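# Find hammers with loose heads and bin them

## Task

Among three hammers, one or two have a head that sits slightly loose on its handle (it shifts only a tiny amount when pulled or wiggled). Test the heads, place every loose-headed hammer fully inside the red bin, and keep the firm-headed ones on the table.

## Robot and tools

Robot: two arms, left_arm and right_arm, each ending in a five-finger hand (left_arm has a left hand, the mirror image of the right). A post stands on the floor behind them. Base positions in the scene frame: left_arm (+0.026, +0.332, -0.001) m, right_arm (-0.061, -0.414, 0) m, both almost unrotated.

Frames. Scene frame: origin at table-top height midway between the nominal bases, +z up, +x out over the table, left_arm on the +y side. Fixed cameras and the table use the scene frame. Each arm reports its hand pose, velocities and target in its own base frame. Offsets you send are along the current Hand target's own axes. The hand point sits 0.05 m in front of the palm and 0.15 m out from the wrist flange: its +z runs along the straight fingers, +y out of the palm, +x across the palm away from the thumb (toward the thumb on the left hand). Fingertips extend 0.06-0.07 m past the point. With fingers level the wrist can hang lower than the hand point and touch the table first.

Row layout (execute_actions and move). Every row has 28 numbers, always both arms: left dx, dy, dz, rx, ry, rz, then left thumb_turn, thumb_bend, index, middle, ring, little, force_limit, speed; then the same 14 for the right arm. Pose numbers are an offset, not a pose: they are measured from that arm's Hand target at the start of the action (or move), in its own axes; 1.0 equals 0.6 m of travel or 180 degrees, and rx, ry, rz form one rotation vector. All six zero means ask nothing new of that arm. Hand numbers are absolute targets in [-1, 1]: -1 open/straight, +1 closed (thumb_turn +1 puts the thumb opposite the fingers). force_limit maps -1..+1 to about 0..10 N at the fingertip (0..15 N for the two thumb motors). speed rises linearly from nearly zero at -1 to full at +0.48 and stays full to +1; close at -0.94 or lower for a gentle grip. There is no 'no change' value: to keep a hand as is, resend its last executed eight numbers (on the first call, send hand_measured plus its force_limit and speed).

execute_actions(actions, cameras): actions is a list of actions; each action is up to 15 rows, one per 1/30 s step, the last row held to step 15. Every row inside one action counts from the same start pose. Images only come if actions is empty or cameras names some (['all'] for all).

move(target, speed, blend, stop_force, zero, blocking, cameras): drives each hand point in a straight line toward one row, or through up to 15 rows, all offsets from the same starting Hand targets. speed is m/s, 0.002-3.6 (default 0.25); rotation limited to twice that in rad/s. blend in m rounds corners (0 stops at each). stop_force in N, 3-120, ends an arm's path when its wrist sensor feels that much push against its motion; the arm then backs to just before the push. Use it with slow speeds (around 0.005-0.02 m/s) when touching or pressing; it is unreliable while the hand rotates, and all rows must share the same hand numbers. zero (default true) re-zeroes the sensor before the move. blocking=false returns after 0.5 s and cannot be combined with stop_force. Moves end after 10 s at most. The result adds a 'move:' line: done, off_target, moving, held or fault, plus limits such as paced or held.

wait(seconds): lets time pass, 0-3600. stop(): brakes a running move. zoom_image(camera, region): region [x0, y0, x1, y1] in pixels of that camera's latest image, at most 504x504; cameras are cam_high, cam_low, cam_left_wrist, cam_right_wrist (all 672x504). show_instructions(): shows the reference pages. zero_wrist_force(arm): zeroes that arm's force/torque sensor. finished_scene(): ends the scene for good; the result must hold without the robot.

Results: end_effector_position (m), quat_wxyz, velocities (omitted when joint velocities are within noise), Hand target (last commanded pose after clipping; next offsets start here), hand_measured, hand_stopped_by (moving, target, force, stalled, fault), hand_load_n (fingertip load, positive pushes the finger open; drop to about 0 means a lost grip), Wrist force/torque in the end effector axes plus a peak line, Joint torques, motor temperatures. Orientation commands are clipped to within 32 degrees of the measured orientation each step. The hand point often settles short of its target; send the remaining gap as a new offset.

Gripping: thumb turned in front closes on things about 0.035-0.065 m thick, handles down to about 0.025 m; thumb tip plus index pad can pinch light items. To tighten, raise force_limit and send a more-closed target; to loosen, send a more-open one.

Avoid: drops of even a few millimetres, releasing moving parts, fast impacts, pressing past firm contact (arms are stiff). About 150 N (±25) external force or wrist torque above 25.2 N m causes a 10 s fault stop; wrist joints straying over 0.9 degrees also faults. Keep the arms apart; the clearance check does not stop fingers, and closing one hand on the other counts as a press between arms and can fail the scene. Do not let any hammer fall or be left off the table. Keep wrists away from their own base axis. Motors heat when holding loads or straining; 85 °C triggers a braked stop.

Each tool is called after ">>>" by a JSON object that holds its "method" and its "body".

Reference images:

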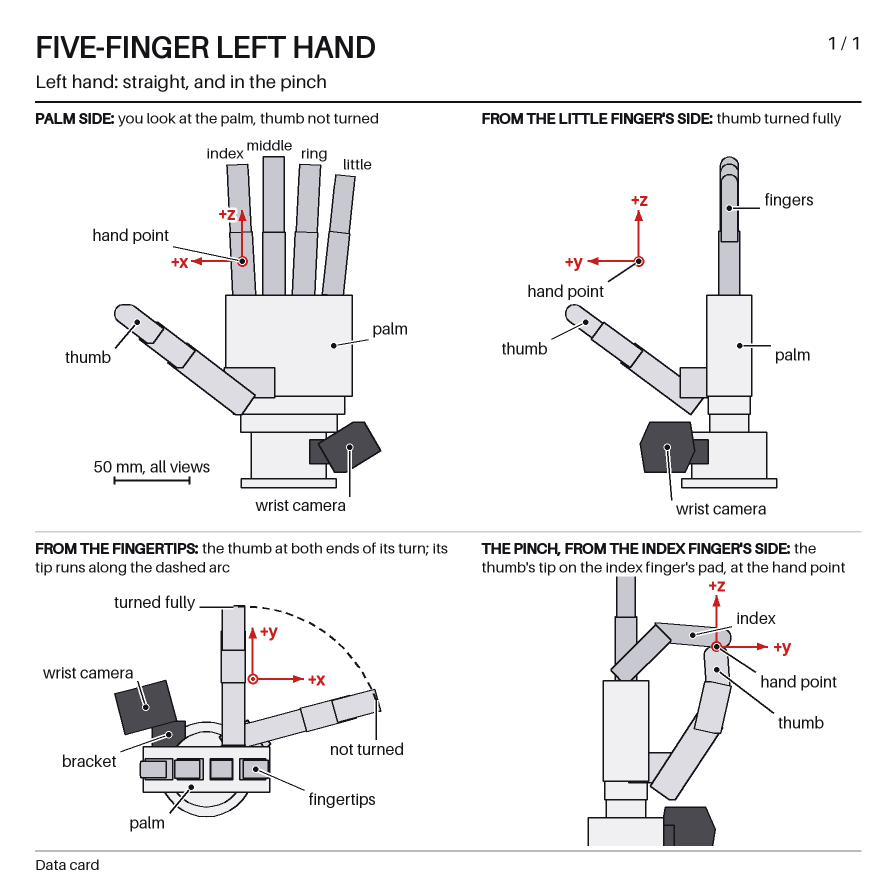

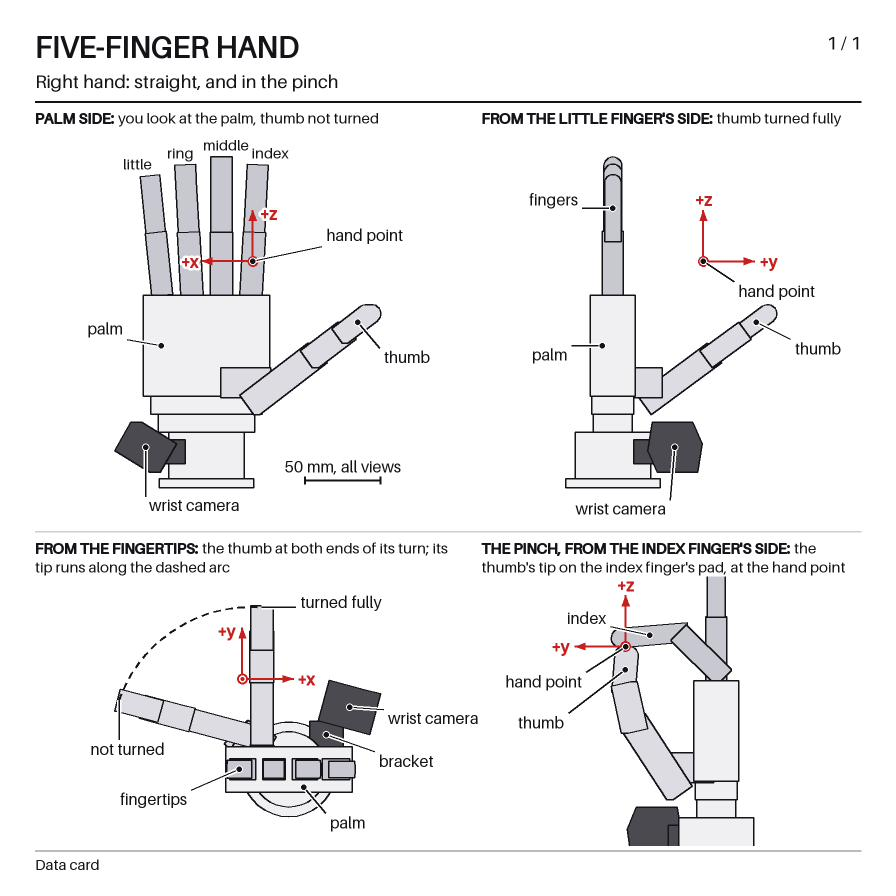

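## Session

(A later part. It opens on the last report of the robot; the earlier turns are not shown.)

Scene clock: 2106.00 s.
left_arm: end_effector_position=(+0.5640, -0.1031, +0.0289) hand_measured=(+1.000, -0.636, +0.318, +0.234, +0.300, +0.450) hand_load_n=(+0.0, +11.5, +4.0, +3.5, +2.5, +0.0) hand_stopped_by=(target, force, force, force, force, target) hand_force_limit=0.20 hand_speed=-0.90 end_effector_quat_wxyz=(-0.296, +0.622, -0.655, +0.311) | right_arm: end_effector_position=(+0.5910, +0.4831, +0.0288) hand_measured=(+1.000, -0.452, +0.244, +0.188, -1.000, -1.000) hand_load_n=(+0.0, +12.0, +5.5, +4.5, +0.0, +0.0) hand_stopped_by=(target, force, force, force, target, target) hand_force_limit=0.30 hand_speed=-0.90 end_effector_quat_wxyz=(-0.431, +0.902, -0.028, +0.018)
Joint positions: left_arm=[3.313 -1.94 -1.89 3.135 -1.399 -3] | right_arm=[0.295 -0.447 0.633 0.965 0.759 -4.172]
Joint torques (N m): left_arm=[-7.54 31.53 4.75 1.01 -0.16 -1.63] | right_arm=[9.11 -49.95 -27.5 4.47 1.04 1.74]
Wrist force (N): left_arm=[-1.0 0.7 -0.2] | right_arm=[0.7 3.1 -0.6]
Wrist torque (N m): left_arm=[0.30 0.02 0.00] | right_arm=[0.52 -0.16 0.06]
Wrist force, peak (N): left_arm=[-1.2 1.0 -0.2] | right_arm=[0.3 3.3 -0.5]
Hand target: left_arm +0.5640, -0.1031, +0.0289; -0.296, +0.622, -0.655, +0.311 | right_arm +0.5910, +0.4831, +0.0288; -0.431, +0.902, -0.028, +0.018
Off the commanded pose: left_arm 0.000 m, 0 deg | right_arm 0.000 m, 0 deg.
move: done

>>> {"method": "move", "body": {"target": [[0,0,0,0,0,0,1,-0.3,0.5,0.5,0.5,0.45,0.2,-0.9,0,-0.000525,0.000647,0,0,0,1,-0.25,0.55,0.45,-1,-1,0.3,-0.9]], "speed": 0.005}}

>>> {"method": "move", "body": {"target": [[0,0,0,0,0,0,1,-0.3,0.5,0.5,0.5,0.45,0.2,-0.9,0,-0.000525,0.000647,0,0,0,1,-0.25,0.55,0.45,-1,-1,0.3,-0.9]], "speed": 0.005}}

>>> {"method": "move", "body": {"target": [[0,0,0,0,0,0,1,-0.3,0.5,0.5,0.5,0.45,0.2,-0.9,0,-0.000525,0.000647,0,0,0,1,-0.25,0.55,0.45,-1,-1,0.3,-0.9]], "speed": 0.005}}

>>> {"method": "move", "body": {"target": [[0,0,0,0,0,0,1,-0.3,0.5,0.5,0.5,0.45,0.2,-0.9,0,0.000525,-0.000647,0,0,0,1,-0.25,0.55,0.45,-1,-1,0.3,-0.9]], "speed": 0.005}}

>>> {"method": "move", "body": {"target": [[0,0,0,0,0,0,1,-0.3,0.5,0.5,0.5,0.45,0.2,-0.9,0,0.000525,-0.000647,0,0,0,1,-0.25,0.55,0.45,-1,-1,0.3,-0.9]], "speed": 0.005}}

>>> {"method": "move", "body": {"target": [[0,0,0,0,0,0,1,-0.3,0.5,0.5,0.5,0.45,0.2,-0.9,0,0.000525,-0.000647,0,0,0,1,-0.25,0.55,0.45,-1,-1,0.3,-0.9]], "speed": 0.005, "cameras": ["cam_right_wrist","cam_left_wrist"]}}

Scene clock: 2129.73 s.
left_arm: end_effector_position=(+0.5640, -0.1031, +0.0289) hand_measured=(+1.000, -0.636, +0.318, +0.234, +0.300, +0.450) hand_load_n=(+0.0, +11.5, +4.0, +3.5, +2.5, +0.0) hand_stopped_by=(target, force, force, force, force, target) hand_force_limit=0.20 hand_speed=-0.90 end_effector_quat_wxyz=(-0.296, +0.622, -0.655, +0.311) | right_arm: end_effector_position=(+0.5911, +0.4836, +0.0288) hand_measured=(+1.000, -0.452, +0.244, +0.188, -1.000, -1.000) hand_load_n=(+0.0, +12.0, +5.5, +4.5, +0.0, +0.0) hand_stopped_by=(target, force, force, force, target, target) hand_force_limit=0.30 hand_speed=-0.90 end_effector_quat_wxyz=(-0.431, +0.902, -0.028, +0.018)
Joint positions: left_arm=[3.313 -1.94 -1.89 3.135 -1.399 -3] | right_arm=[0.296 -0.446 0.631 0.965 0.76 -4.171]
Joint torques (N m): left_arm=[-3.15 27.59 4.78 2.32 2.64 -1.36] | right_arm=[8.32 -50.44 -27.75 4.57 1.25 1.72]
Wrist force (N): left_arm=[-1.4 1.1 0.2] | right_arm=[0.3 3.6 -0.8]
Wrist torque (N m): left_arm=[0.35 0.05 0.00] | right_arm=[0.56 -0.10 0.06]
Wrist force, peak (N): left_arm=[-1.4 1.1 0.2] | right_arm=[0.4 3.9 -0.8]
Hand target: left_arm +0.5640, -0.1031, +0.0289; -0.296, +0.622, -0.655, +0.311 | right_arm +0.5911, +0.4836, +0.0288; -0.431, +0.902, -0.028, +0.018
Off the commanded pose: left_arm 0.000 m, 0 deg | right_arm 0.000 m, 0 deg.
move: done

Scene clock: 2130.23 s.
left_arm: end_effector_position=(+0.5640, -0.1031, +0.0289) hand_measured=(+1.000, -0.636, +0.318, +0.234, +0.300, +0.450) hand_load_n=(+0.0, +11.0, +4.0, +4.0, +3.0, +0.0) hand_stopped_by=(target, force, force, force, force, target) hand_force_limit=0.20 hand_speed=-0.90 end_effector_quat_wxyz=(-0.296, +0.622, -0.655, +0.311) | right_arm: end_effector_position=(+0.5911, +0.4841, +0.0288) hand_measured=(+1.000, -0.452, +0.244, +0.188, -1.000, -1.000) hand_load_n=(+0.0, +13.0, +5.0, +2.5, +0.0, +0.0) hand_stopped_by=(target, force, force, force, target, target) hand_force_limit=0.30 hand_speed=-0.90 end_effector_quat_wxyz=(-0.431, +0.902, -0.028, +0.018)
Joint positions: left_arm=[3.313 -1.94 -1.89 3.135 -1.399 -3] | right_arm=[0.297 -0.446 0.629 0.965 0.76 -4.17]
Joint torques (N m): left_arm=[-2.32 26.41 4.52 1.36 2.61 -1.45] | right_arm=[10.5 -50.95 -29.3 4.06 1.03 1.55]
Wrist force (N): left_arm=[-5.3 -0.1 0.7] | right_arm=[-0.9 7.0 -3.6]
Wrist torque (N m): left_arm=[0.22 0.14 0.08] | right_arm=[0.69 0.03 0.10]
Wrist force, peak (N): left_arm=[-5.6 -0.1 0.4] | right_arm=[-0.9 7.0 -3.6]
Hand target: left_arm +0.5640, -0.1031, +0.0289; -0.296, +0.622, -0.655, +0.311 | right_arm +0.5911, +0.4841, +0.0288; -0.431, +0.902, -0.028, +0.018
Off the commanded pose: left_arm 0.000 m, 0 deg | right_arm 0.000 m, 0 deg.
move: done

Scene clock: 2130.73 s.
left_arm: end_effector_position=(+0.5640, -0.1031, +0.0289) hand_measured=(+1.000, -0.636, +0.318, +0.234, +0.300, +0.450) hand_load_n=(+0.0, +11.0, +4.0, +4.0, +3.0, +0.0) hand_stopped_by=(target, force, force, force, force, target) hand_force_limit=0.20 hand_speed=-0.90 end_effector_quat_wxyz=(-0.296, +0.622, -0.655, +0.311) | right_arm: end_effector_position=(+0.5911, +0.4846, +0.0288) hand_measured=(+1.000, -0.452, +0.244, +0.190, -1.000, -1.000) hand_load_n=(+0.5, +14.0, +5.0, +1.0, +0.0, +0.0) hand_stopped_by=(target, force, force, force, target, target) hand_force_limit=0.30 hand_speed=-0.90 end_effector_quat_wxyz=(-0.431, +0.902, -0.028, +0.018)
Joint positions: left_arm=[3.313 -1.94 -1.89 3.135 -1.399 -3] | right_arm=[0.297 -0.445 0.627 0.966 0.76 -4.169]
Joint torques (N m): left_arm=[-1.49 26.04 4.52 0.41 2.64 -1.48] | right_arm=[10.82 -50.13 -28.76 3.83 0.54 1.65]
Wrist force (N): left_arm=[-6.3 0.1 0.4] | right_arm=[-0.5 7.8 -4.7]
Wrist torque (N m): left_arm=[0.26 0.12 0.11] | right_arm=[0.73 0.01 0.16]
Wrist force, peak (N): left_arm=[-6.4 -0.1 0.6] | right_arm=[-0.5 7.8 -4.7]
Hand target: left_arm +0.5640, -0.1031, +0.0289; -0.296, +0.622, -0.655, +0.311 | right_arm +0.5911, +0.4846, +0.0288; -0.431, +0.902, -0.028, +0.018
Off the commanded pose: left_arm 0.000 m, 0 deg | right_arm 0.000 m, 0 deg.
move: done

Scene clock: 2131.23 s.
left_arm: end_effector_position=(+0.5640, -0.1031, +0.0289) hand_measured=(+1.000, -0.636, +0.318, +0.234, +0.300, +0.450) hand_load_n=(+0.0, +11.0, +3.5, +3.5, +3.0, +0.0) hand_stopped_by=(target, force, force, force, force, target) hand_force_limit=0.20 hand_speed=-0.90 end_effector_quat_wxyz=(-0.296, +0.622, -0.655, +0.311) | right_arm: end_effector_position=(+0.5911, +0.4841, +0.0288) hand_measured=(+1.000, -0.452, +0.244, +0.190, -1.000, -1.000) hand_load_n=(+0.5, +12.5, +7.0, +2.5, +0.0, +0.0) hand_stopped_by=(target, force, force, force, target, target) hand_force_limit=0.30 hand_speed=-0.90 end_effector_quat_wxyz=(-0.431, +0.902, -0.028, +0.018)
Joint positions: left_arm=[3.313 -1.94 -1.89 3.135 -1.399 -3] | right_arm=[0.297 -0.445 0.629 0.965 0.76 -4.17]
Joint torques (N m): left_arm=[-0.87 26.07 4.53 -0.62 2.66 -1.42] | right_arm=[-9.98 -73.17 -8.91 -0.46 -3.51 -2.16]
Wrist force (N): left_arm=[0.0 1.5 -0.3] | right_arm=[1.4 2.4 -0.7]
Wrist torque (N m): left_arm=[0.37 -0.16 0.07] | right_arm=[0.41 -0.18 0.20]
Wrist force, peak (N): left_arm=[-6.3 0.1 0.5] | right_arm=[-0.6 7.9 -4.6]
Hand target: left_arm +0.5640, -0.1031, +0.0289; -0.296, +0.622, -0.655, +0.311 | right_arm +0.5911, +0.4841, +0.0288; -0.431, +0.902, -0.028, +0.018
Off the commanded pose: left_arm 0.000 m, 0 deg | right_arm 0.000 m, 0 deg.
move: done

Scene clock: 2131.73 s.
left_arm: end_effector_position=(+0.5640, -0.1031, +0.0289) hand_measured=(+1.000, -0.636, +0.318, +0.234, +0.300, +0.450) hand_load_n=(+0.0, +11.5, +4.0, +3.5, +2.5, +0.0) hand_stopped_by=(target, force, force, force, force, target) hand_force_limit=0.20 hand_speed=-0.90 end_effector_quat_wxyz=(-0.296, +0.622, -0.655, +0.311) | right_arm: end_effector_position=(+0.5911, +0.4836, +0.0288) hand_measured=(+1.000, -0.452, +0.244, +0.188, -1.000, -1.000) hand_load_n=(+0.5, +12.0, +7.5, +3.5, +0.0, +0.0) hand_stopped_by=(target, force, force, force, target, target) hand_force_limit=0.30 hand_speed=-0.90 end_effector_quat_wxyz=(-0.431, +0.902, -0.028, +0.018)
Joint positions: left_arm=[3.313 -1.94 -1.89 3.135 -1.399 -3] | right_arm=[0.296 -0.446 0.631 0.965 0.76 -4.171]
Joint torques (N m): left_arm=[0.04 26.33 4.91 -1.65 1.92 -1.37] | right_arm=[-10.07 -73.07 -7.93 -0.16 -3.56 -2.1]
Wrist force (N): left_arm=[1.9 2.1 -0.5] | right_arm=[2.1 0.7 1.1]
Wrist torque (N m): left_arm=[0.44 -0.18 0.02] | right_arm=[0.35 -0.26 0.26]
Wrist force, peak (N): left_arm=[2.0 2.3 -0.4] | right_arm=[1.6 2.6 -0.7]
Hand target: left_arm +0.5640, -0.1031, +0.0289; -0.296, +0.622, -0.655, +0.311 | right_arm +0.5911, +0.4836, +0.0288; -0.431, +0.902, -0.028, +0.018
Off the commanded pose: left_arm 0.000 m, 0 deg | right_arm 0.000 m, 0 deg.
move: done

Scene clock: 2132.23 s.
left_arm: end_effector_position=(+0.5640, -0.1031, +0.0289) hand_measured=(+1.000, -0.636, +0.318, +0.234, +0.300, +0.450) hand_load_n=(+0.0, +11.5, +4.0, +3.5, +2.5, +0.0) hand_stopped_by=(target, force, force, force, force, target) hand_force_limit=0.20 hand_speed=-0.90 end_effector_quat_wxyz=(-0.296, +0.622, -0.655, +0.311) | right_arm: end_effector_position=(+0.5910, +0.4831, +0.0288) hand_measured=(+1.000, -0.452, +0.244, +0.188, -1.000, -1.000) hand_load_n=(+0.0, +12.0, +7.0, +3.5, +0.0, +0.0) hand_stopped_by=(target, force, force, force, target, target) hand_force_limit=0.30 hand_speed=-0.90 end_effector_quat_wxyz=(-0.431, +0.902, -0.028, +0.018)
Joint positions: left_arm=[3.313 -1.94 -1.89 3.135 -1.399 -3] | right_arm=[0.295 -0.447 0.633 0.965 0.759 -4.172]
Joint torques (N m): left_arm=[0.58 25.98 4.88 -2.7 1.12 -1.38] | right_arm=[-10.19 -74.39 -9.67 -0.04 -3.31 -2.29]
Wrist force (N): left_arm=[2.1 2.1 -0.4] | right_arm=[1.8 0.7 1.0]
Wrist torque (N m): left_arm=[0.43 -0.20 0.02] | right_arm=[0.34 -0.22 0.24]
Wrist force, peak (N): left_arm=[2.2 2.2 -0.4] | right_arm=[2.0 1.0 1.1]
Hand target: left_arm +0.5640, -0.1031, +0.0289; -0.296, +0.622, -0.655, +0.311 | right_arm +0.5910, +0.4831, +0.0288; -0.431, +0.902, -0.028, +0.018
Off the commanded pose: left_arm 0.000 m, 0 deg | right_arm 0.000 m, 0 deg.
move: done
cam_left_wrist: T_world_to_cam=[[0.63694, -0.26934, 0.72234, -0.40649], [-0.5412, -0.8235, 0.17015, 0.22281], [0.54902, -0.4993, -0.67028, -0.22403]] pos_world=[0.50249, -0.03786, 0.10555]
cam_right_wrist: T_world_to_cam=[[0.26132, -0.63462, -0.7273, 0.16942], [-0.84237, -0.51784, 0.14918, 0.74171], [-0.4713, 0.57368, -0.66991, 0.13381]] pos_world=[0.64358, 0.41484, 0.10221]
Images, in order (width x height): cam_left_wrist 672x504, cam_right_wrist 672x504.

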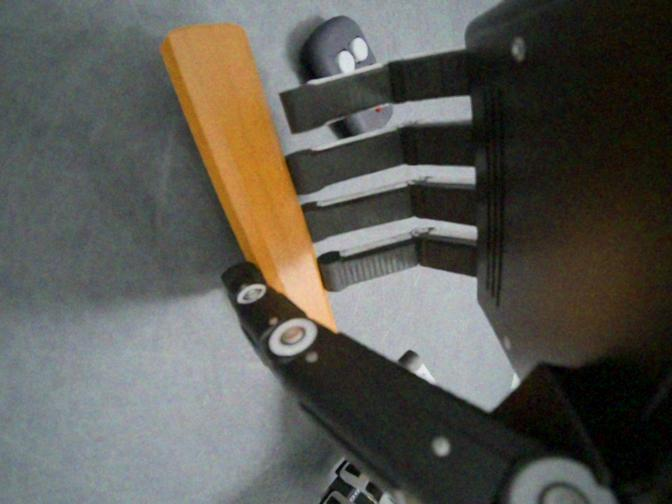

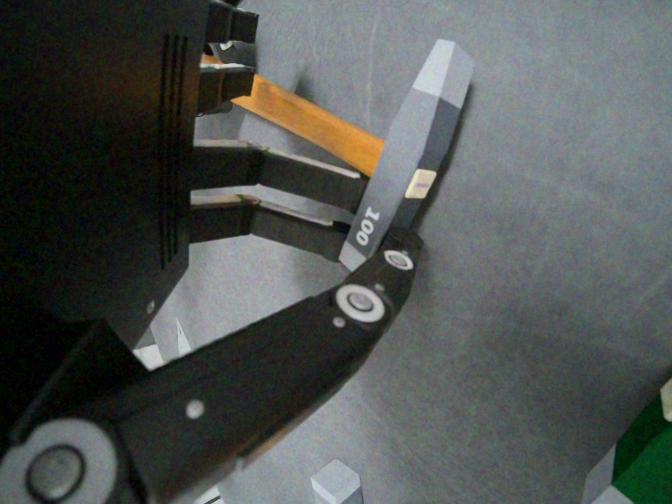

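>>> {"method": "execute_actions", "body": {"actions": [], "cameras": ["all"]}}

Scene clock: 2154.30 s.
left_arm: end_effector_position=(+0.5640, -0.1031, +0.0289) hand_measured=(+1.000, -0.636, +0.318, +0.234, +0.300, +0.450) hand_load_n=(+0.0, +11.5, +4.0, +3.5, +2.5, +0.0) hand_stopped_by=(target, force, force, force, force, target) hand_force_limit=0.20 hand_speed=-0.90 end_effector_quat_wxyz=(-0.296, +0.622, -0.655, +0.311) | right_arm: end_effector_position=(+0.5910, +0.4831, +0.0288) hand_measured=(+1.000, -0.452, +0.244, +0.188, -1.000, -1.000) hand_load_n=(+0.0, +12.0, +7.0, +3.0, +0.0, +0.0) hand_stopped_by=(target, force, force, force, target, target) hand_force_limit=0.30 hand_speed=-0.90 end_effector_quat_wxyz=(-0.431, +0.902, -0.028, +0.018)
Joint positions: left_arm=[3.313 -1.94 -1.89 3.135 -1.399 -3] | right_arm=[0.295 -0.447 0.633 0.965 0.759 -4.172]
Joint velocities: within noise
Joint torques (N m): left_arm=[4.57 25.95 7.67 -3.09 -2.26 -1.23] | right_arm=[-9.93 -72.11 -9.19 -0.1 -3.52 -2.18]
Motor temperatures (°C): left_arm=[28 30 27 36 33 33] | right_arm=[27 31 27 36 35 31]
Wrist force (N): left_arm=[1.9 2.0 -0.4] | right_arm=[1.5 0.6 1.1]
Wrist torque (N m): left_arm=[0.42 -0.18 0.02] | right_arm=[0.33 -0.19 0.23]
Wrist force, peak (N): left_arm=[2.0 2.3 -0.5] | right_arm=[2.0 1.0 1.1]
Hand target: left_arm +0.5640, -0.1031, +0.0289; -0.296, +0.622, -0.655, +0.311 | right_arm +0.5910, +0.4831, +0.0288; -0.431, +0.902, -0.028, +0.018
Off the commanded pose: left_arm 0.000 m, 0 deg | right_arm 0.000 m, 0 deg.
camera_calibration:
cam_left_wrist: T_world_to_cam=[[0.63694, -0.26934, 0.72234, -0.40649], [-0.5412, -0.8235, 0.17015, 0.22281], [0.54902, -0.4993, -0.67028, -0.22403]] pos_world=[0.50249, -0.03786, 0.10555]
cam_right_wrist: T_world_to_cam=[[0.26132, -0.63462, -0.7273, 0.16942], [-0.84237, -0.51784, 0.14918, 0.74171], [-0.4713, 0.57368, -0.66991, 0.13381]] pos_world=[0.64358, 0.41484, 0.10221]

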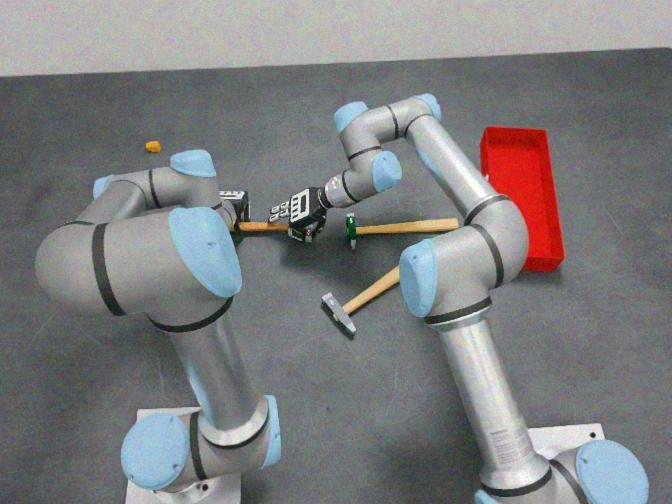

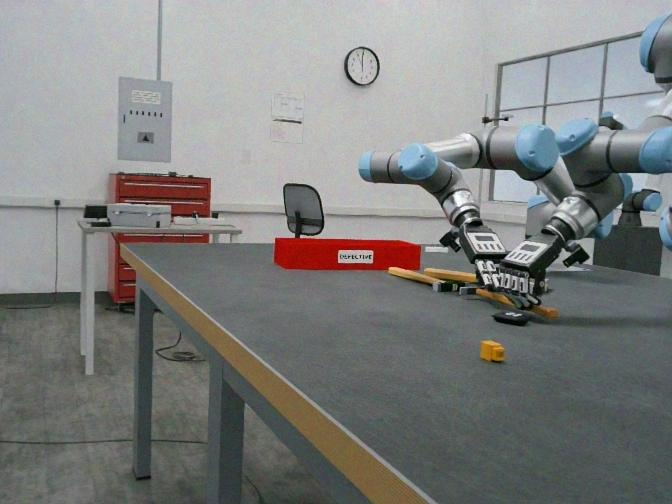

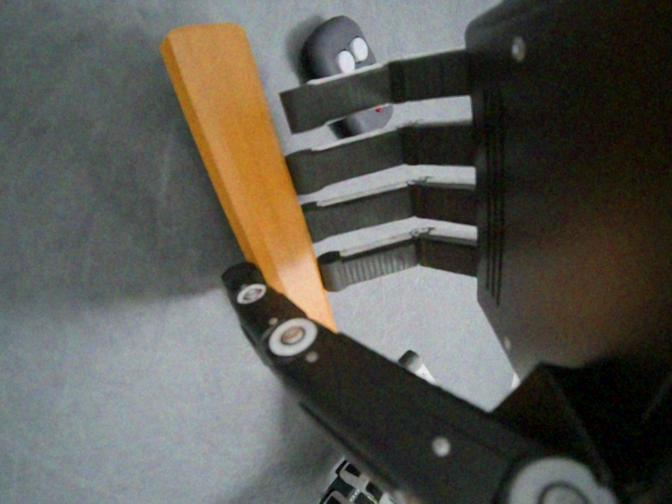

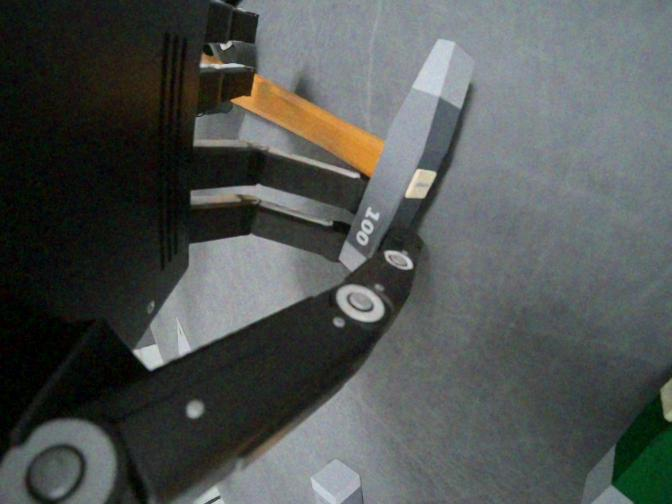

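>>> {"method": "zoom_image", "body": {"camera": "cam_high", "region": [320, 100, 600, 310]}}

Scaled by 1.800.

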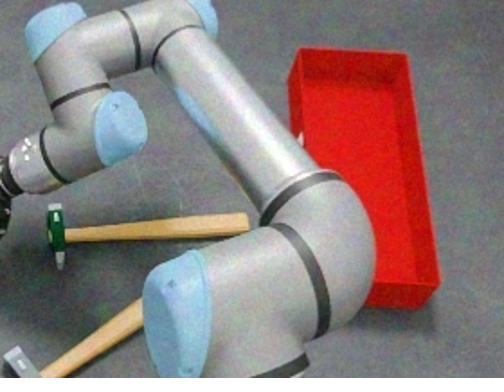

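>>> {"method": "zoom_image", "body": {"camera": "cam_low", "region": [250, 200, 600, 350]}}

Scaled by 1.440.

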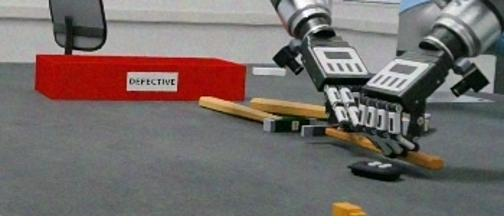

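>>> {"method": "move", "body": {"target": [0,0.0142,0.0115,0,0,0,1,-0.3,0.5,0.5,0.5,0.45,0.2,-0.9,0,0.0142,0.0115,0,0,0,1,-0.25,0.55,0.45,-1,-1,0.3,-0.9], "speed": 0.03}}

>>> {"method": "move", "body": {"target": [0,0,0,0,0,0,1,-0.65,0.24,0.2,0.2,0.2,0.2,-0.8,0,0,0,0,0,0,1,-0.25,0.55,0.45,-1,-1,0.3,-0.9], "speed": 0.05}}

>>> {"method": "move", "body": {"target": [0,0,0,0,0,0,1,-0.65,0.24,0.2,0.2,0.2,0.2,-0.8,0,0,0,0,0,0,1,-0.7,0.2,0.2,-1,-1,0.3,-0.85], "speed": 0.05, "cameras": ["cam_left_wrist","cam_right_wrist"]}}

Scene clock: 2290.30 s.
left_arm: end_effector_position=(+0.5640, -0.1030, +0.0180) hand_measured=(+1.000, -0.636, +0.318, +0.234, +0.300, +0.450) hand_load_n=(+0.0, +11.5, +4.0, +3.5, +2.5, +0.0) hand_stopped_by=(target, force, force, force, force, target) hand_force_limit=0.20 hand_speed=-0.90 end_effector_quat_wxyz=(-0.296, +0.622, -0.655, +0.311) | right_arm: end_effector_position=(+0.5911, +0.4831, +0.0179) hand_measured=(+1.000, -0.452, +0.244, +0.188, -1.000, -1.000) hand_load_n=(+0.0, +12.0, +7.0, +3.0, +0.0, +0.0) hand_stopped_by=(target, force, force, force, target, target) hand_force_limit=0.30 hand_speed=-0.90 end_effector_quat_wxyz=(-0.431, +0.902, -0.028, +0.018)
Joint positions: left_arm=[3.313 -1.957 -1.9 3.162 -1.399 -3] | right_arm=[0.295 -0.439 0.644 0.945 0.759 -4.172]
Joint torques (N m): left_arm=[9.46 26.29 4.12 2.55 -1.28 0.15] | right_arm=[-9.1 -47.79 -10.79 -0.12 -3.66 -1.32]
Wrist force (N): left_arm=[0.5 1.3 -0.2] | right_arm=[1.1 1.8 -0.1]
Wrist torque (N m): left_arm=[0.36 -0.10 0.02] | right_arm=[0.42 -0.16 0.25]
Wrist force, peak (N): left_arm=[2.1 2.2 -0.6] | right_arm=[1.3 2.5 0.3]
Hand target: left_arm +0.5640, -0.1030, +0.0179; -0.296, +0.622, -0.655, +0.311 | right_arm +0.5911, +0.4831, +0.0178; -0.431, +0.902, -0.028, +0.018
Off the commanded pose: left_arm 0.000 m, 0 deg | right_arm 0.000 m, 0 deg.
move: done

Scene clock: 2291.03 s.
left_arm: end_effector_position=(+0.5640, -0.1030, +0.0179) hand_measured=(+1.000, -0.652, +0.240, +0.200, +0.200, +0.200) hand_load_n=(+0.0, +2.0, +0.0, +1.0, +0.0, +0.0) hand_stopped_by=(target, target, target, target, target, target) hand_force_limit=0.20 hand_speed=-0.80 end_effector_quat_wxyz=(-0.296, +0.622, -0.655, +0.311) | right_arm: end_effector_position=(+0.5911, +0.4831, +0.0178) hand_measured=(+1.000, -0.452, +0.244, +0.188, -1.000, -1.000) hand_load_n=(+0.5, +12.0, +8.0, +3.0, +0.0, +0.5) hand_stopped_by=(target, force, force, force, target, target) hand_force_limit=0.30 hand_speed=-0.90 end_effector_quat_wxyz=(-0.431, +0.902, -0.028, +0.018)
Joint positions: left_arm=[3.313 -1.957 -1.9 3.162 -1.399 -3] | right_arm=[0.295 -0.439 0.644 0.945 0.759 -4.172]
Joint torques (N m): left_arm=[8.85 25.31 4.05 2.58 0.17 1.11] | right_arm=[-8.96 -49.06 -9.22 -0.25 -3.02 1.22]
Wrist force (N): left_arm=[0.2 0.8 -0.6] | right_arm=[1.3 2.0 0.2]
Wrist torque (N m): left_arm=[0.32 -0.09 0.01] | right_arm=[0.43 -0.15 0.28]
Wrist force, peak (N): left_arm=[0.8 1.4 -0.4] | right_arm=[1.5 2.1 0.0]
Hand target: left_arm +0.5640, -0.1030, +0.0179; -0.296, +0.622, -0.655, +0.311 | right_arm +0.5911, +0.4831, +0.0178; -0.431, +0.902, -0.028, +0.018
Off the commanded pose: left_arm 0.000 m, 0 deg | right_arm 0.000 m, 0 deg.
move: done

Scene clock: 2292.47 s.
left_arm: end_effector_position=(+0.5640, -0.1030, +0.0179) hand_measured=(+1.000, -0.652, +0.240, +0.200, +0.200, +0.200) hand_load_n=(+0.0, +1.5, +0.0, +1.0, +0.0, +0.0) hand_stopped_by=(target, target, target, target, target, target) hand_force_limit=0.20 hand_speed=-0.80 end_effector_quat_wxyz=(-0.296, +0.622, -0.655, +0.311) | right_arm: end_effector_position=(+0.5911, +0.4831, +0.0178) hand_measured=(+1.000, -0.700, +0.200, +0.198, -1.000, -1.000) hand_load_n=(+0.0, +0.0, +0.0, +2.5, +0.0, +0.0) hand_stopped_by=(target, target, target, force, target, target) hand_force_limit=0.30 hand_speed=-0.85 end_effector_quat_wxyz=(-0.431, +0.902, -0.028, +0.018)
Joint positions: left_arm=[3.313 -1.957 -1.9 3.162 -1.399 -3] | right_arm=[0.295 -0.439 0.644 0.945 0.759 -4.172]
Joint torques (N m): left_arm=[6.78 25.84 4.22 1.23 2.46 1.35] | right_arm=[-9.03 -51.34 -11.81 0.37 -1.83 1.35]
Wrist force (N): left_arm=[1.8 0.2 -0.6] | right_arm=[0.5 0.7 0.8]
Wrist torque (N m): left_arm=[0.29 -0.19 0.02] | right_arm=[0.33 -0.15 0.16]
Wrist force, peak (N): left_arm=[2.3 0.1 -0.4] | right_arm=[1.5 1.9 0.2]
Hand target: left_arm +0.5640, -0.1030, +0.0179; -0.296, +0.622, -0.655, +0.311 | right_arm +0.5911, +0.4831, +0.0178; -0.431, +0.902, -0.028, +0.018
Off the commanded pose: left_arm 0.000 m, 0 deg | right_arm 0.000 m, 0 deg.
move: done
cam_left_wrist: T_world_to_cam=[[0.63694, -0.26934, 0.72234, -0.39854], [-0.5412, -0.8235, 0.17015, 0.22468], [0.54902, -0.4993, -0.67028, -0.2314]] pos_world=[0.50249, -0.03786, 0.09455]
cam_right_wrist: T_world_to_cam=[[0.26129, -0.63458, -0.72735, 0.1614], [-0.84237, -0.51784, 0.14919, 0.74343], [-0.47133, 0.57371, -0.66985, 0.12648]] pos_world=[0.64368, 0.41484, 0.09121]

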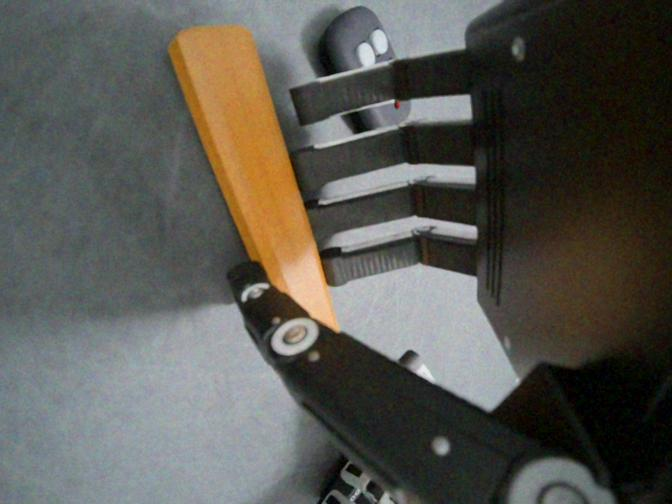

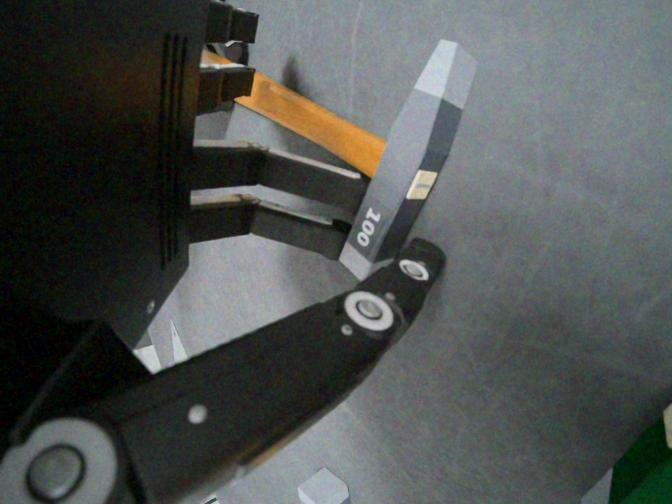

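>>> {"method": "move", "body": {"target": [[0,-0.2328,-0.189,0,0,0,1,-0.65,0.24,0.2,0.2,0.2,0.2,-0.8,0,-0.194,-0.1575,0,0,0,1,-0.7,0.2,0.2,-1,-1,0.3,-0.85]], "speed": 0.12, "cameras": ["cam_right_wrist","cam_left_wrist"]}}

Scene clock: 2303.90 s.
left_arm: end_effector_position=(+0.5640, -0.1032, +0.1978) hand_measured=(+1.000, -0.652, +0.240, +0.200, +0.200, +0.200) hand_load_n=(+0.0, +1.0, +0.5, +1.5, +0.0, +0.0) hand_stopped_by=(target, target, target, target, target, target) hand_force_limit=0.20 hand_speed=-0.80 end_effector_quat_wxyz=(-0.296, +0.622, -0.655, +0.311) | right_arm: end_effector_position=(+0.5898, +0.4829, +0.1677) hand_measured=(+1.000, -0.700, +0.200, +0.198, -1.000, -1.000) hand_load_n=(+0.5, +0.0, +0.0, +0.0, -0.5, +0.0) hand_stopped_by=(target, target, target, force, target, target) hand_force_limit=0.30 hand_speed=-0.85 end_effector_quat_wxyz=(-0.431, +0.902, -0.028, +0.018)
Joint positions: left_arm=[3.313 -1.754 -1.649 2.709 -1.399 -3] | right_arm=[0.296 -0.466 0.315 1.302 0.759 -4.171]
Joint torques (N m): left_arm=[-0.54 34.29 30.66 -3.31 -2.21 2.06] | right_arm=[8.38 -48.39 -28.23 4.46 -0.48 -2.18]
Wrist force (N): left_arm=[0.1 1.1 0.5] | right_arm=[0.1 1.2 -0.5]
Wrist torque (N m): left_arm=[0.33 -0.05 -0.01] | right_arm=[0.40 -0.09 0.17]
Wrist force, peak (N): left_arm=[1.7 1.7 0.4] | right_arm=[0.6 1.7 1.7]
Hand target: left_arm +0.5640, -0.1032, +0.1978; -0.296, +0.622, -0.655, +0.311 | right_arm +0.5898, +0.4829, +0.1677; -0.431, +0.902, -0.028, +0.018
Off the commanded pose: left_arm 0.000 m, 0 deg | right_arm 0.000 m, 0 deg.
move: done
cam_left_wrist: T_world_to_cam=[[0.63692, -0.26932, 0.72235, -0.52859], [-0.54124, -0.82346, 0.17021, 0.19398], [0.54899, -0.49938, -0.67025, -0.1108]] pos_world=[0.50249, -0.03796, 0.27455]
cam_right_wrist: T_world_to_cam=[[0.26136, -0.63456, -0.72735, 0.27055], [-0.84239, -0.51784, 0.14908, 0.71977], [-0.47125, 0.57374, -0.66988, 0.22635]] pos_world=[0.64228, 0.41454, 0.24111]
Images, in order (width x height): cam_left_wrist 672x504, cam_right_wrist 672x504.

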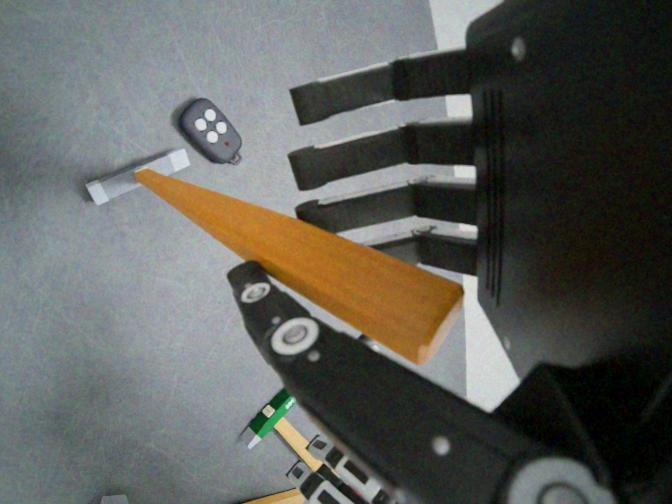

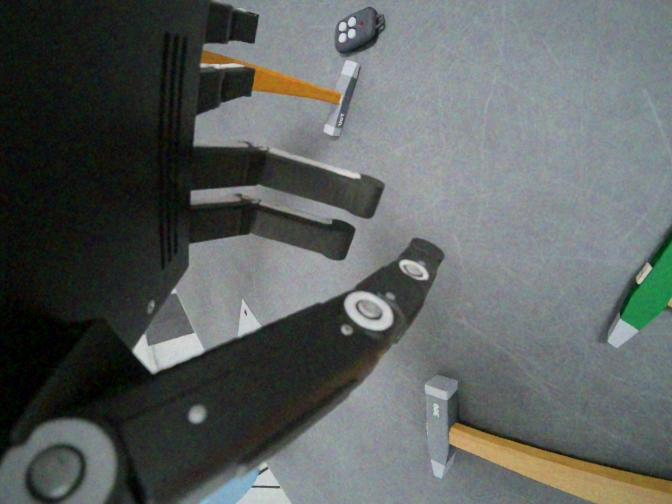

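>>> {"method": "move", "body": {"target": [[0,0.1423,0.1155,0,0,0,1,-0.65,0.24,0.2,0.2,0.2,0.2,-0.8,0,0,0,0,0,0,1,-0.7,0.2,0.2,-1,-1,0.3,-0.85]], "speed": 0.06, "cameras": ["cam_right_wrist","cam_left_wrist", "cam_low"]}}

Scene clock: 2315.03 s.
left_arm: end_effector_position=(+0.5640, -0.1031, +0.0879) hand_measured=(+1.000, -0.652, +0.240, +0.200, +0.200, +0.200) hand_load_n=(+0.5, +1.0, +0.0, +1.0, +0.0, +0.0) hand_stopped_by=(target, target, target, target, target, target) hand_force_limit=0.20 hand_speed=-0.80 end_effector_quat_wxyz=(-0.296, +0.622, -0.655, +0.311) | right_arm: end_effector_position=(+0.5898, +0.4829, +0.1677) hand_measured=(+1.000, -0.700, +0.200, +0.198, -1.000, -1.000) hand_load_n=(+0.0, +0.0, +0.0, +0.5, +0.0, +0.0) hand_stopped_by=(target, target, target, force, target, target) hand_force_limit=0.30 hand_speed=-0.85 end_effector_quat_wxyz=(-0.431, +0.902, -0.028, +0.018)
Joint positions: left_arm=[3.313 -1.856 -1.824 2.986 -1.399 -3] | right_arm=[0.296 -0.466 0.314 1.302 0.76 -4.171]
Joint torques (N m): left_arm=[7.03 23.41 6.08 2.29 2.5 0.51] | right_arm=[8.26 -49.16 -27.2 4.54 1.27 -2.31]
Wrist force (N): left_arm=[0.3 0.4 0.5] | right_arm=[0.4 1.2 -0.1]
Wrist torque (N m): left_arm=[0.25 0.00 -0.01] | right_arm=[0.38 -0.14 0.18]
Wrist force, peak (N): left_arm=[10.2 -24.6 -28.3] | right_arm=[0.5 1.6 0.0]
Hand target: left_arm +0.5640, -0.1031, +0.0879; -0.296, +0.622, -0.655, +0.311 | right_arm +0.5898, +0.4829, +0.1677; -0.431, +0.902, -0.028, +0.018
Off the commanded pose: left_arm 0.000 m, 0 deg | right_arm 0.000 m, 0 deg.
move: done
cam_left_wrist: T_world_to_cam=[[0.63694, -0.26934, 0.72234, -0.44918], [-0.5412, -0.8235, 0.17015, 0.21275], [0.54902, -0.4993, -0.67028, -0.18442]] pos_world=[0.50249, -0.03786, 0.16465]
cam_right_wrist: T_world_to_cam=[[0.26132, -0.63462, -0.7273, 0.27059], [-0.84237, -0.51784, 0.14918, 0.71973], [-0.4713, 0.57368, -0.66991, 0.22642]] pos_world=[0.64228, 0.41454, 0.24111]
Images, in order (width x height): cam_low 672x504, cam_left_wrist 672x504, cam_right_wrist 672x504.

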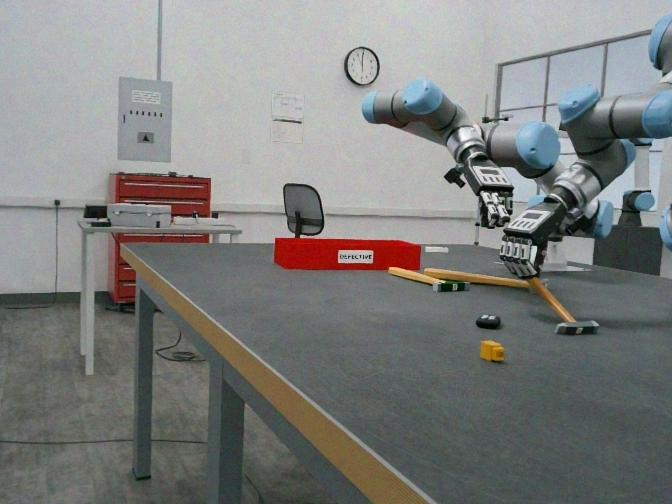

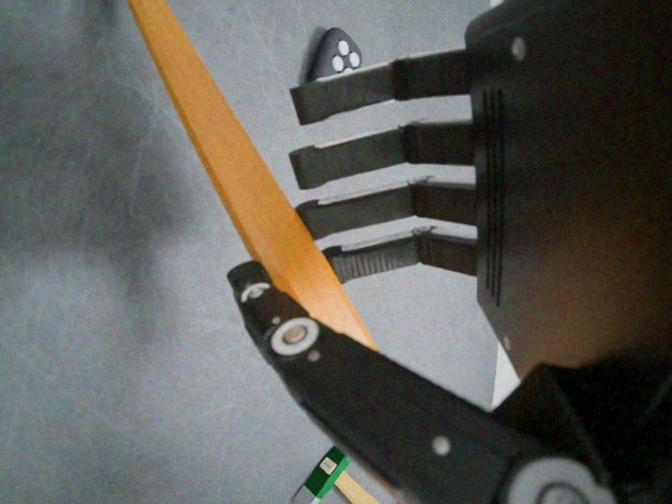

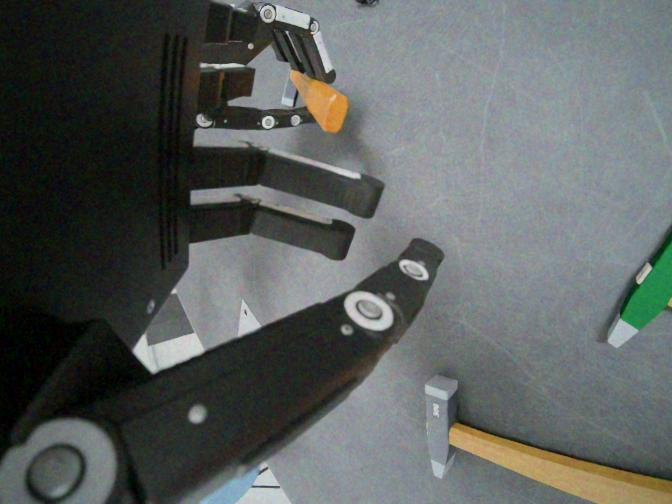

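>>> {"method": "move", "body": {"target": [0,0,0,0,0,0,1,-0.65,0.24,0.2,0.2,0.2,0.2,-0.8,0,0.0613,-0.2077,0,0,0,1,-0.7,0.2,0.2,-1,-1,0.3,-0.85], "speed": 0.15}}

>>> {"method": "move", "body": {"target": [0,0.0776,0.063,0,0,0,1,-0.65,0.24,0.2,0.2,0.2,0.2,-0.8,0,0,0,0,0,0,1,-0.7,0.2,0.2,-1,-1,0.3,-0.85], "speed": 0.02, "stop_force": 6, "cameras": ["cam_high","cam_left_wrist", "cam_low"]}}

Scene clock: 2330.43 s.
left_arm: end_effector_position=(+0.5640, -0.1031, +0.0879) hand_measured=(+1.000, -0.652, +0.240, +0.200, +0.200, +0.200) hand_load_n=(+0.0, +1.0, +0.0, +1.0, +0.0, +0.0) hand_stopped_by=(target, target, target, target, target, target) hand_force_limit=0.20 hand_speed=-0.80 end_effector_quat_wxyz=(-0.296, +0.622, -0.655, +0.311) | right_arm: end_effector_position=(+0.5813, +0.3632, +0.2175) hand_measured=(+1.000, -0.700, +0.200, +0.198, -1.000, -1.000) hand_load_n=(+0.0, -0.5, +0.0, +0.0, +0.0, +0.0) hand_stopped_by=(target, target, target, force, target, target) hand_force_limit=0.30 hand_speed=-0.85 end_effector_quat_wxyz=(-0.431, +0.902, -0.028, +0.018)
Joint positions: left_arm=[3.313 -1.856 -1.824 2.986 -1.399 -3] | right_arm=[0.117 -0.702 0.682 1.359 0.702 -4.425]
Joint torques (N m): left_arm=[-12.01 23.68 6.09 2.39 1.95 -1.2] | right_arm=[-10.7 -66.97 -11.45 5.15 -3.66 -2.26]
Wrist force (N): left_arm=[0.4 0.6 0.5] | right_arm=[0.1 1.2 -0.2]
Wrist torque (N m): left_arm=[0.29 0.00 -0.03] | right_arm=[0.37 -0.11 0.17]
Wrist force, peak (N): left_arm=[0.5 0.8 0.5] | right_arm=[0.6 1.4 -1.1]
Hand target: left_arm +0.5640, -0.1031, +0.0879; -0.296, +0.622, -0.655, +0.311 | right_arm +0.5813, +0.3631, +0.2175; -0.431, +0.902, -0.028, +0.018
Off the commanded pose: left_arm 0.000 m, 0 deg | right_arm 0.000 m, 0 deg.
move: done

Scene clock: 2334.27 s.
left_arm: end_effector_position=(+0.5640, -0.1031, +0.0279) hand_measured=(+1.000, -0.652, +0.240, +0.200, +0.200, +0.200) hand_load_n=(+0.0, +1.0, +0.0, +0.5, +0.0, +0.0) hand_stopped_by=(target, target, target, target, target, target) hand_force_limit=0.20 hand_speed=-0.80 end_effector_quat_wxyz=(-0.296, +0.622, -0.655, +0.311) | right_arm: end_effector_position=(+0.5813, +0.3631, +0.2175) hand_measured=(+1.000, -0.700, +0.200, +0.198, -1.000, -1.000) hand_load_n=(+0.0, +0.0, +0.0, +0.0, +0.0, +0.0) hand_stopped_by=(target, target, target, force, target, target) hand_force_limit=0.30 hand_speed=-0.85 end_effector_quat_wxyz=(-0.431, +0.902, -0.028, +0.018)
Joint positions: left_arm=[3.313 -1.941 -1.891 3.138 -1.399 -3] | right_arm=[0.117 -0.702 0.683 1.359 0.702 -4.425]
Joint torques (N m): left_arm=[10.14 25.39 4.07 2.34 2.64 1.75] | right_arm=[-11.56 -65.56 -9.91 4.87 -3.67 -2.3]
Wrist force (N): left_arm=[0.1 0.5 0.3] | right_arm=[0.3 1.2 -0.3]
Wrist torque (N m): left_arm=[0.28 0.02 -0.05] | right_arm=[0.39 -0.13 0.18]
Wrist force, peak (N): left_arm=[0.1 0.9 0.6] | right_arm=[0.2 1.5 0.0]
Hand target: left_arm +0.5640, -0.1031, +0.0279; -0.296, +0.622, -0.655, +0.311 | right_arm +0.5813, +0.3631, +0.2175; -0.431, +0.902, -0.028, +0.018
Off the commanded pose: left_arm 0.000 m, 0 deg | right_arm 0.000 m, 0 deg.
move: done
cam_left_wrist: T_world_to_cam=[[0.63694, -0.26934, 0.72234, -0.40577], [-0.5412, -0.8235, 0.17015, 0.22298], [0.54902, -0.4993, -0.67028, -0.2247]] pos_world=[0.50249, -0.03786, 0.10455]
Images, in order (width x height): cam_high 672x504, cam_low 672x504, cam_left_wrist 672x504.

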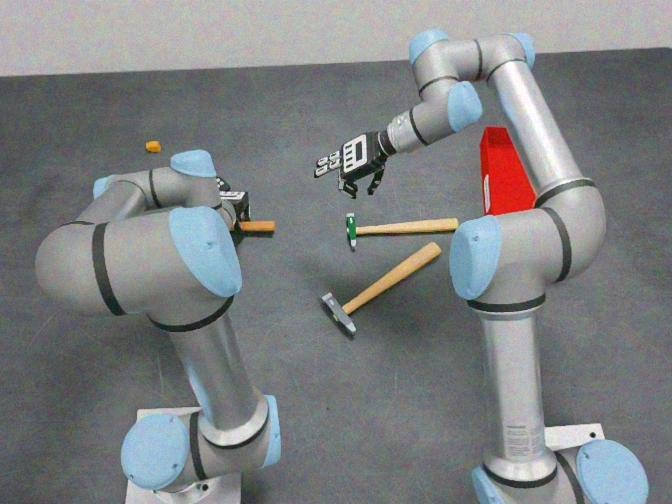

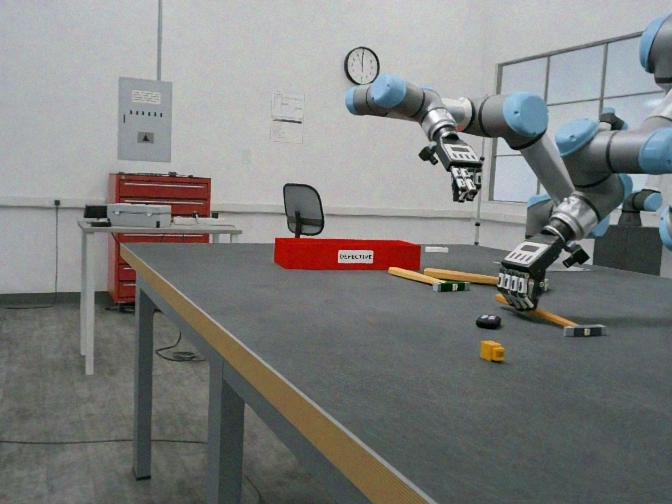

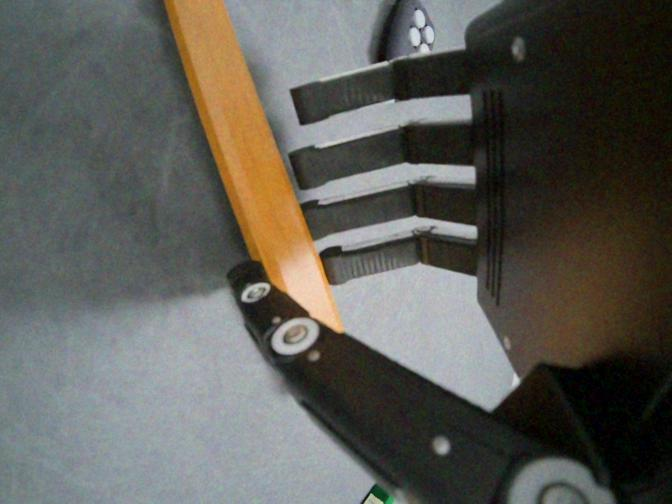

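>>> {"method": "move", "body": {"target": [0,0.0142,0.0115,0,0,0,1,-0.65,0.24,0.2,0.2,0.2,0.2,-0.8,0,0,0,0,0,0,1,-0.7,0.2,0.2,-1,-1,0.3,-0.85], "speed": 0.01, "stop_force": 5}}

>>> {"method": "move", "body": {"target": [0,0,0,0,0,0,1,-0.95,0.2,0.16,0.16,0.16,0.2,-0.85,0,0,0,0,0,0,1,-0.7,0.2,0.2,-1,-1,0.3,-0.85], "speed": 0.05, "cameras": ["cam_left_wrist"]}}

Scene clock: 2343.70 s.
left_arm: end_effector_position=(+0.5639, -0.1031, +0.0172) hand_measured=(+1.000, -0.652, +0.240, +0.200, +0.200, +0.200) hand_load_n=(+0.0, +1.0, +0.0, +0.0, +0.0, +0.0) hand_stopped_by=(target, target, target, target, target, target) hand_force_limit=0.20 hand_speed=-0.80 end_effector_quat_wxyz=(-0.296, +0.622, -0.655, +0.311) | right_arm: end_effector_position=(+0.5813, +0.3631, +0.2175) hand_measured=(+1.000, -0.700, +0.200, +0.198, -1.000, -1.000) hand_load_n=(+0.0, +0.0, +0.5, +0.0, +0.0, +0.0) hand_stopped_by=(target, target, target, force, target, target) hand_force_limit=0.30 hand_speed=-0.85 end_effector_quat_wxyz=(-0.431, +0.902, -0.028, +0.018)
Joint positions: left_arm=[3.313 -1.958 -1.9 3.164 -1.399 -3] | right_arm=[0.117 -0.702 0.683 1.359 0.702 -4.425]
Joint torques (N m): left_arm=[10.5 36.67 20.6 -3.8 1.83 -0.4] | right_arm=[-9.9 -65.71 -9.62 4.78 -3.57 -2.03]
Wrist force (N): left_arm=[0.1 -3.6 -1.5] | right_arm=[0.3 1.2 -0.4]
Wrist torque (N m): left_arm=[0.13 -0.03 0.06] | right_arm=[0.40 -0.12 0.19]
Wrist force, peak (N): left_arm=[0.3 -6.0 -2.5] | right_arm=[0.2 1.4 -0.3]
Hand target: left_arm +0.5640, -0.1030, +0.0173; -0.296, +0.622, -0.655, +0.311 | right_arm +0.5813, +0.3631, +0.2175; -0.431, +0.902, -0.028, +0.018
Off the commanded pose: left_arm 0.000 m, 0 deg | right_arm 0.000 m, 0 deg.
move: contact (left_arm)

Scene clock: 2345.33 s.
left_arm: end_effector_position=(+0.5640, -0.1030, +0.0173) hand_measured=(+1.000, -0.942, +0.200, +0.162, +0.160, +0.160) hand_load_n=(+0.0, -10.0, +0.0, -2.0, -0.5, +0.0) hand_stopped_by=(target, stalled, target, target, target, target) hand_force_limit=0.20 hand_speed=-0.85 end_effector_quat_wxyz=(-0.296, +0.622, -0.655, +0.311) | right_arm: end_effector_position=(+0.5813, +0.3631, +0.2175) hand_measured=(+1.000, -0.700, +0.200, +0.198, -1.000, -1.000) hand_load_n=(+0.0, +0.0, -0.5, +0.0, +0.0, +0.0) hand_stopped_by=(target, target, target, force, target, target) hand_force_limit=0.30 hand_speed=-0.85 end_effector_quat_wxyz=(-0.431, +0.902, -0.028, +0.018)
Joint positions: left_arm=[3.313 -1.958 -1.9 3.164 -1.399 -3] | right_arm=[0.117 -0.702 0.683 1.359 0.702 -4.425]
Joint torques (N m): left_arm=[9.16 29.28 15.67 -0.89 0.55 -0.3] | right_arm=[-10.11 -66.72 -9.39 4.97 -3.78 -2]
Wrist force (N): left_arm=[1.6 -17.3 -3.3] | right_arm=[0.2 1.1 -0.2]
Wrist torque (N m): left_arm=[-0.71 -0.18 0.21] | right_arm=[0.37 -0.11 0.17]
Wrist force, peak (N): left_arm=[1.4 -17.9 -3.1] | right_arm=[0.4 1.6 -0.1]
Hand target: left_arm +0.5640, -0.1030, +0.0173; -0.296, +0.622, -0.655, +0.311 | right_arm +0.5813, +0.3631, +0.2175; -0.431, +0.902, -0.028, +0.018
Off the commanded pose: left_arm 0.000 m, 0 deg | right_arm 0.000 m, 0 deg.
move: done
cam_left_wrist: T_world_to_cam=[[0.63679, -0.26939, 0.72245, -0.39805], [-0.54127, -0.82348, 0.17003, 0.22483], [0.54912, -0.49931, -0.67019, -0.23187]] pos_world=[0.50249, -0.03786, 0.09395]

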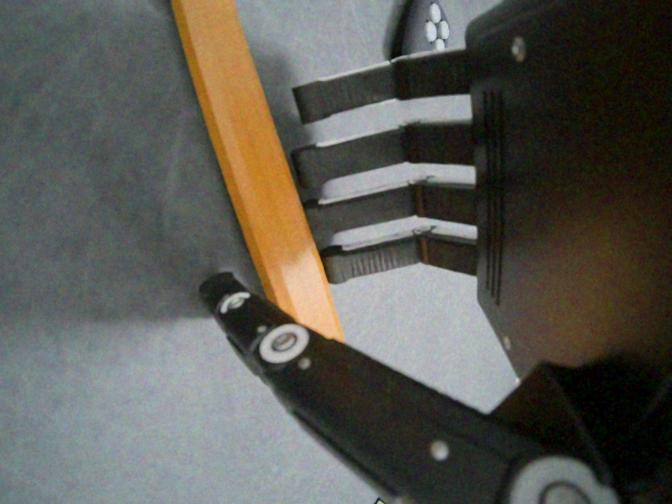

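>>> {"method": "move", "body": {"target": [[0,-0.0097,-0.0079,0,0,0,1,-0.95,0.2,0.16,0.16,0.16,0.2,-0.85,0,0,0,0,0,0,1,-0.7,0.2,0.2,-1,-1,0.3,-0.85],[0,-0.0149,-0.0014,0,0,0,1,-0.95,0.2,0.16,0.16,0.16,0.2,-0.85,0,0,0,0,0,0,1,-0.7,0.2,0.2,-1,-1,0.3,-0.85],[0,-0.0537,-0.0329,0,0,0,1,-0.95,0.2,0.16,0.16,0.16,0.2,-0.85,0,0,0,0,0,0,1,-0.7,0.2,0.2,-1,-1,0.3,-0.85]], "speed": 0.03, "cameras": ["cam_left_wrist"]}}

Scene clock: 2356.10 s.
left_arm: end_effector_position=(+0.5689, -0.1033, +0.0547) hand_measured=(+1.000, -0.944, +0.200, +0.160, +0.160, +0.160) hand_load_n=(+0.0, +0.0, +0.0, +0.5, +0.0, +0.0) hand_stopped_by=(target, stalled, target, target, target, target) hand_force_limit=0.20 hand_speed=-0.85 end_effector_quat_wxyz=(-0.296, +0.622, -0.655, +0.311) | right_arm: end_effector_position=(+0.5813, +0.3631, +0.2175) hand_measured=(+1.000, -0.700, +0.200, +0.198, -1.000, -1.000) hand_load_n=(+0.0, +0.0, +0.0, +0.0, +0.0, +0.0) hand_stopped_by=(target, target, target, force, target, target) hand_force_limit=0.30 hand_speed=-0.85 end_effector_quat_wxyz=(-0.431, +0.902, -0.028, +0.018)
Joint positions: left_arm=[3.31 -1.911 -1.849 3.066 -1.401 -3.001] | right_arm=[0.117 -0.702 0.683 1.359 0.702 -4.425]
Joint torques (N m): left_arm=[-13.21 38.07 27.14 -3.31 -2.35 -1.58] | right_arm=[-10.69 -65.01 -9.53 4.8 -3.57 -1.86]
Wrist force (N): left_arm=[-0.2 0.9 0.1] | right_arm=[0.0 1.3 -0.2]
Wrist torque (N m): left_arm=[0.40 0.03 -0.05] | right_arm=[0.40 -0.08 0.17]
Wrist force, peak (N): left_arm=[1.3 -17.7 -3.4] | right_arm=[0.7 1.3 -0.5]
Hand target: left_arm +0.5690, -0.1033, +0.0547; -0.296, +0.622, -0.655, +0.311 | right_arm +0.5813, +0.3631, +0.2175; -0.431, +0.902, -0.028, +0.018
Off the commanded pose: left_arm 0.000 m, 0 deg | right_arm 0.000 m, 0 deg.
move: done
cam_left_wrist: T_world_to_cam=[[0.63686, -0.26927, 0.72243, -0.4283], [-0.54118, -0.82352, 0.17012, 0.22082], [0.54912, -0.49931, -0.67019, -0.20964]] pos_world=[0.50739, -0.03816, 0.13135]

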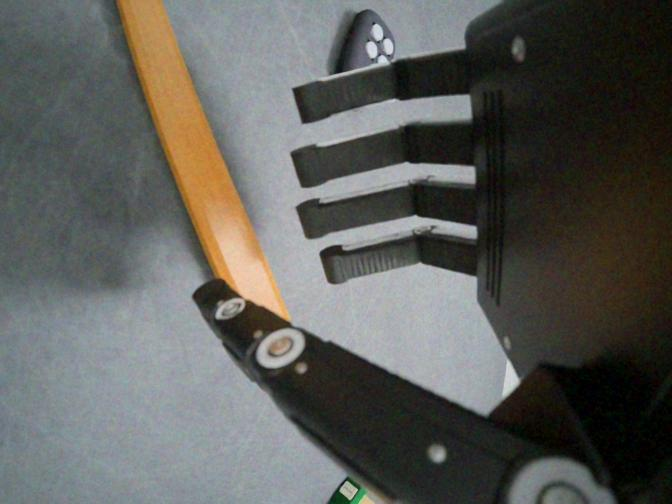

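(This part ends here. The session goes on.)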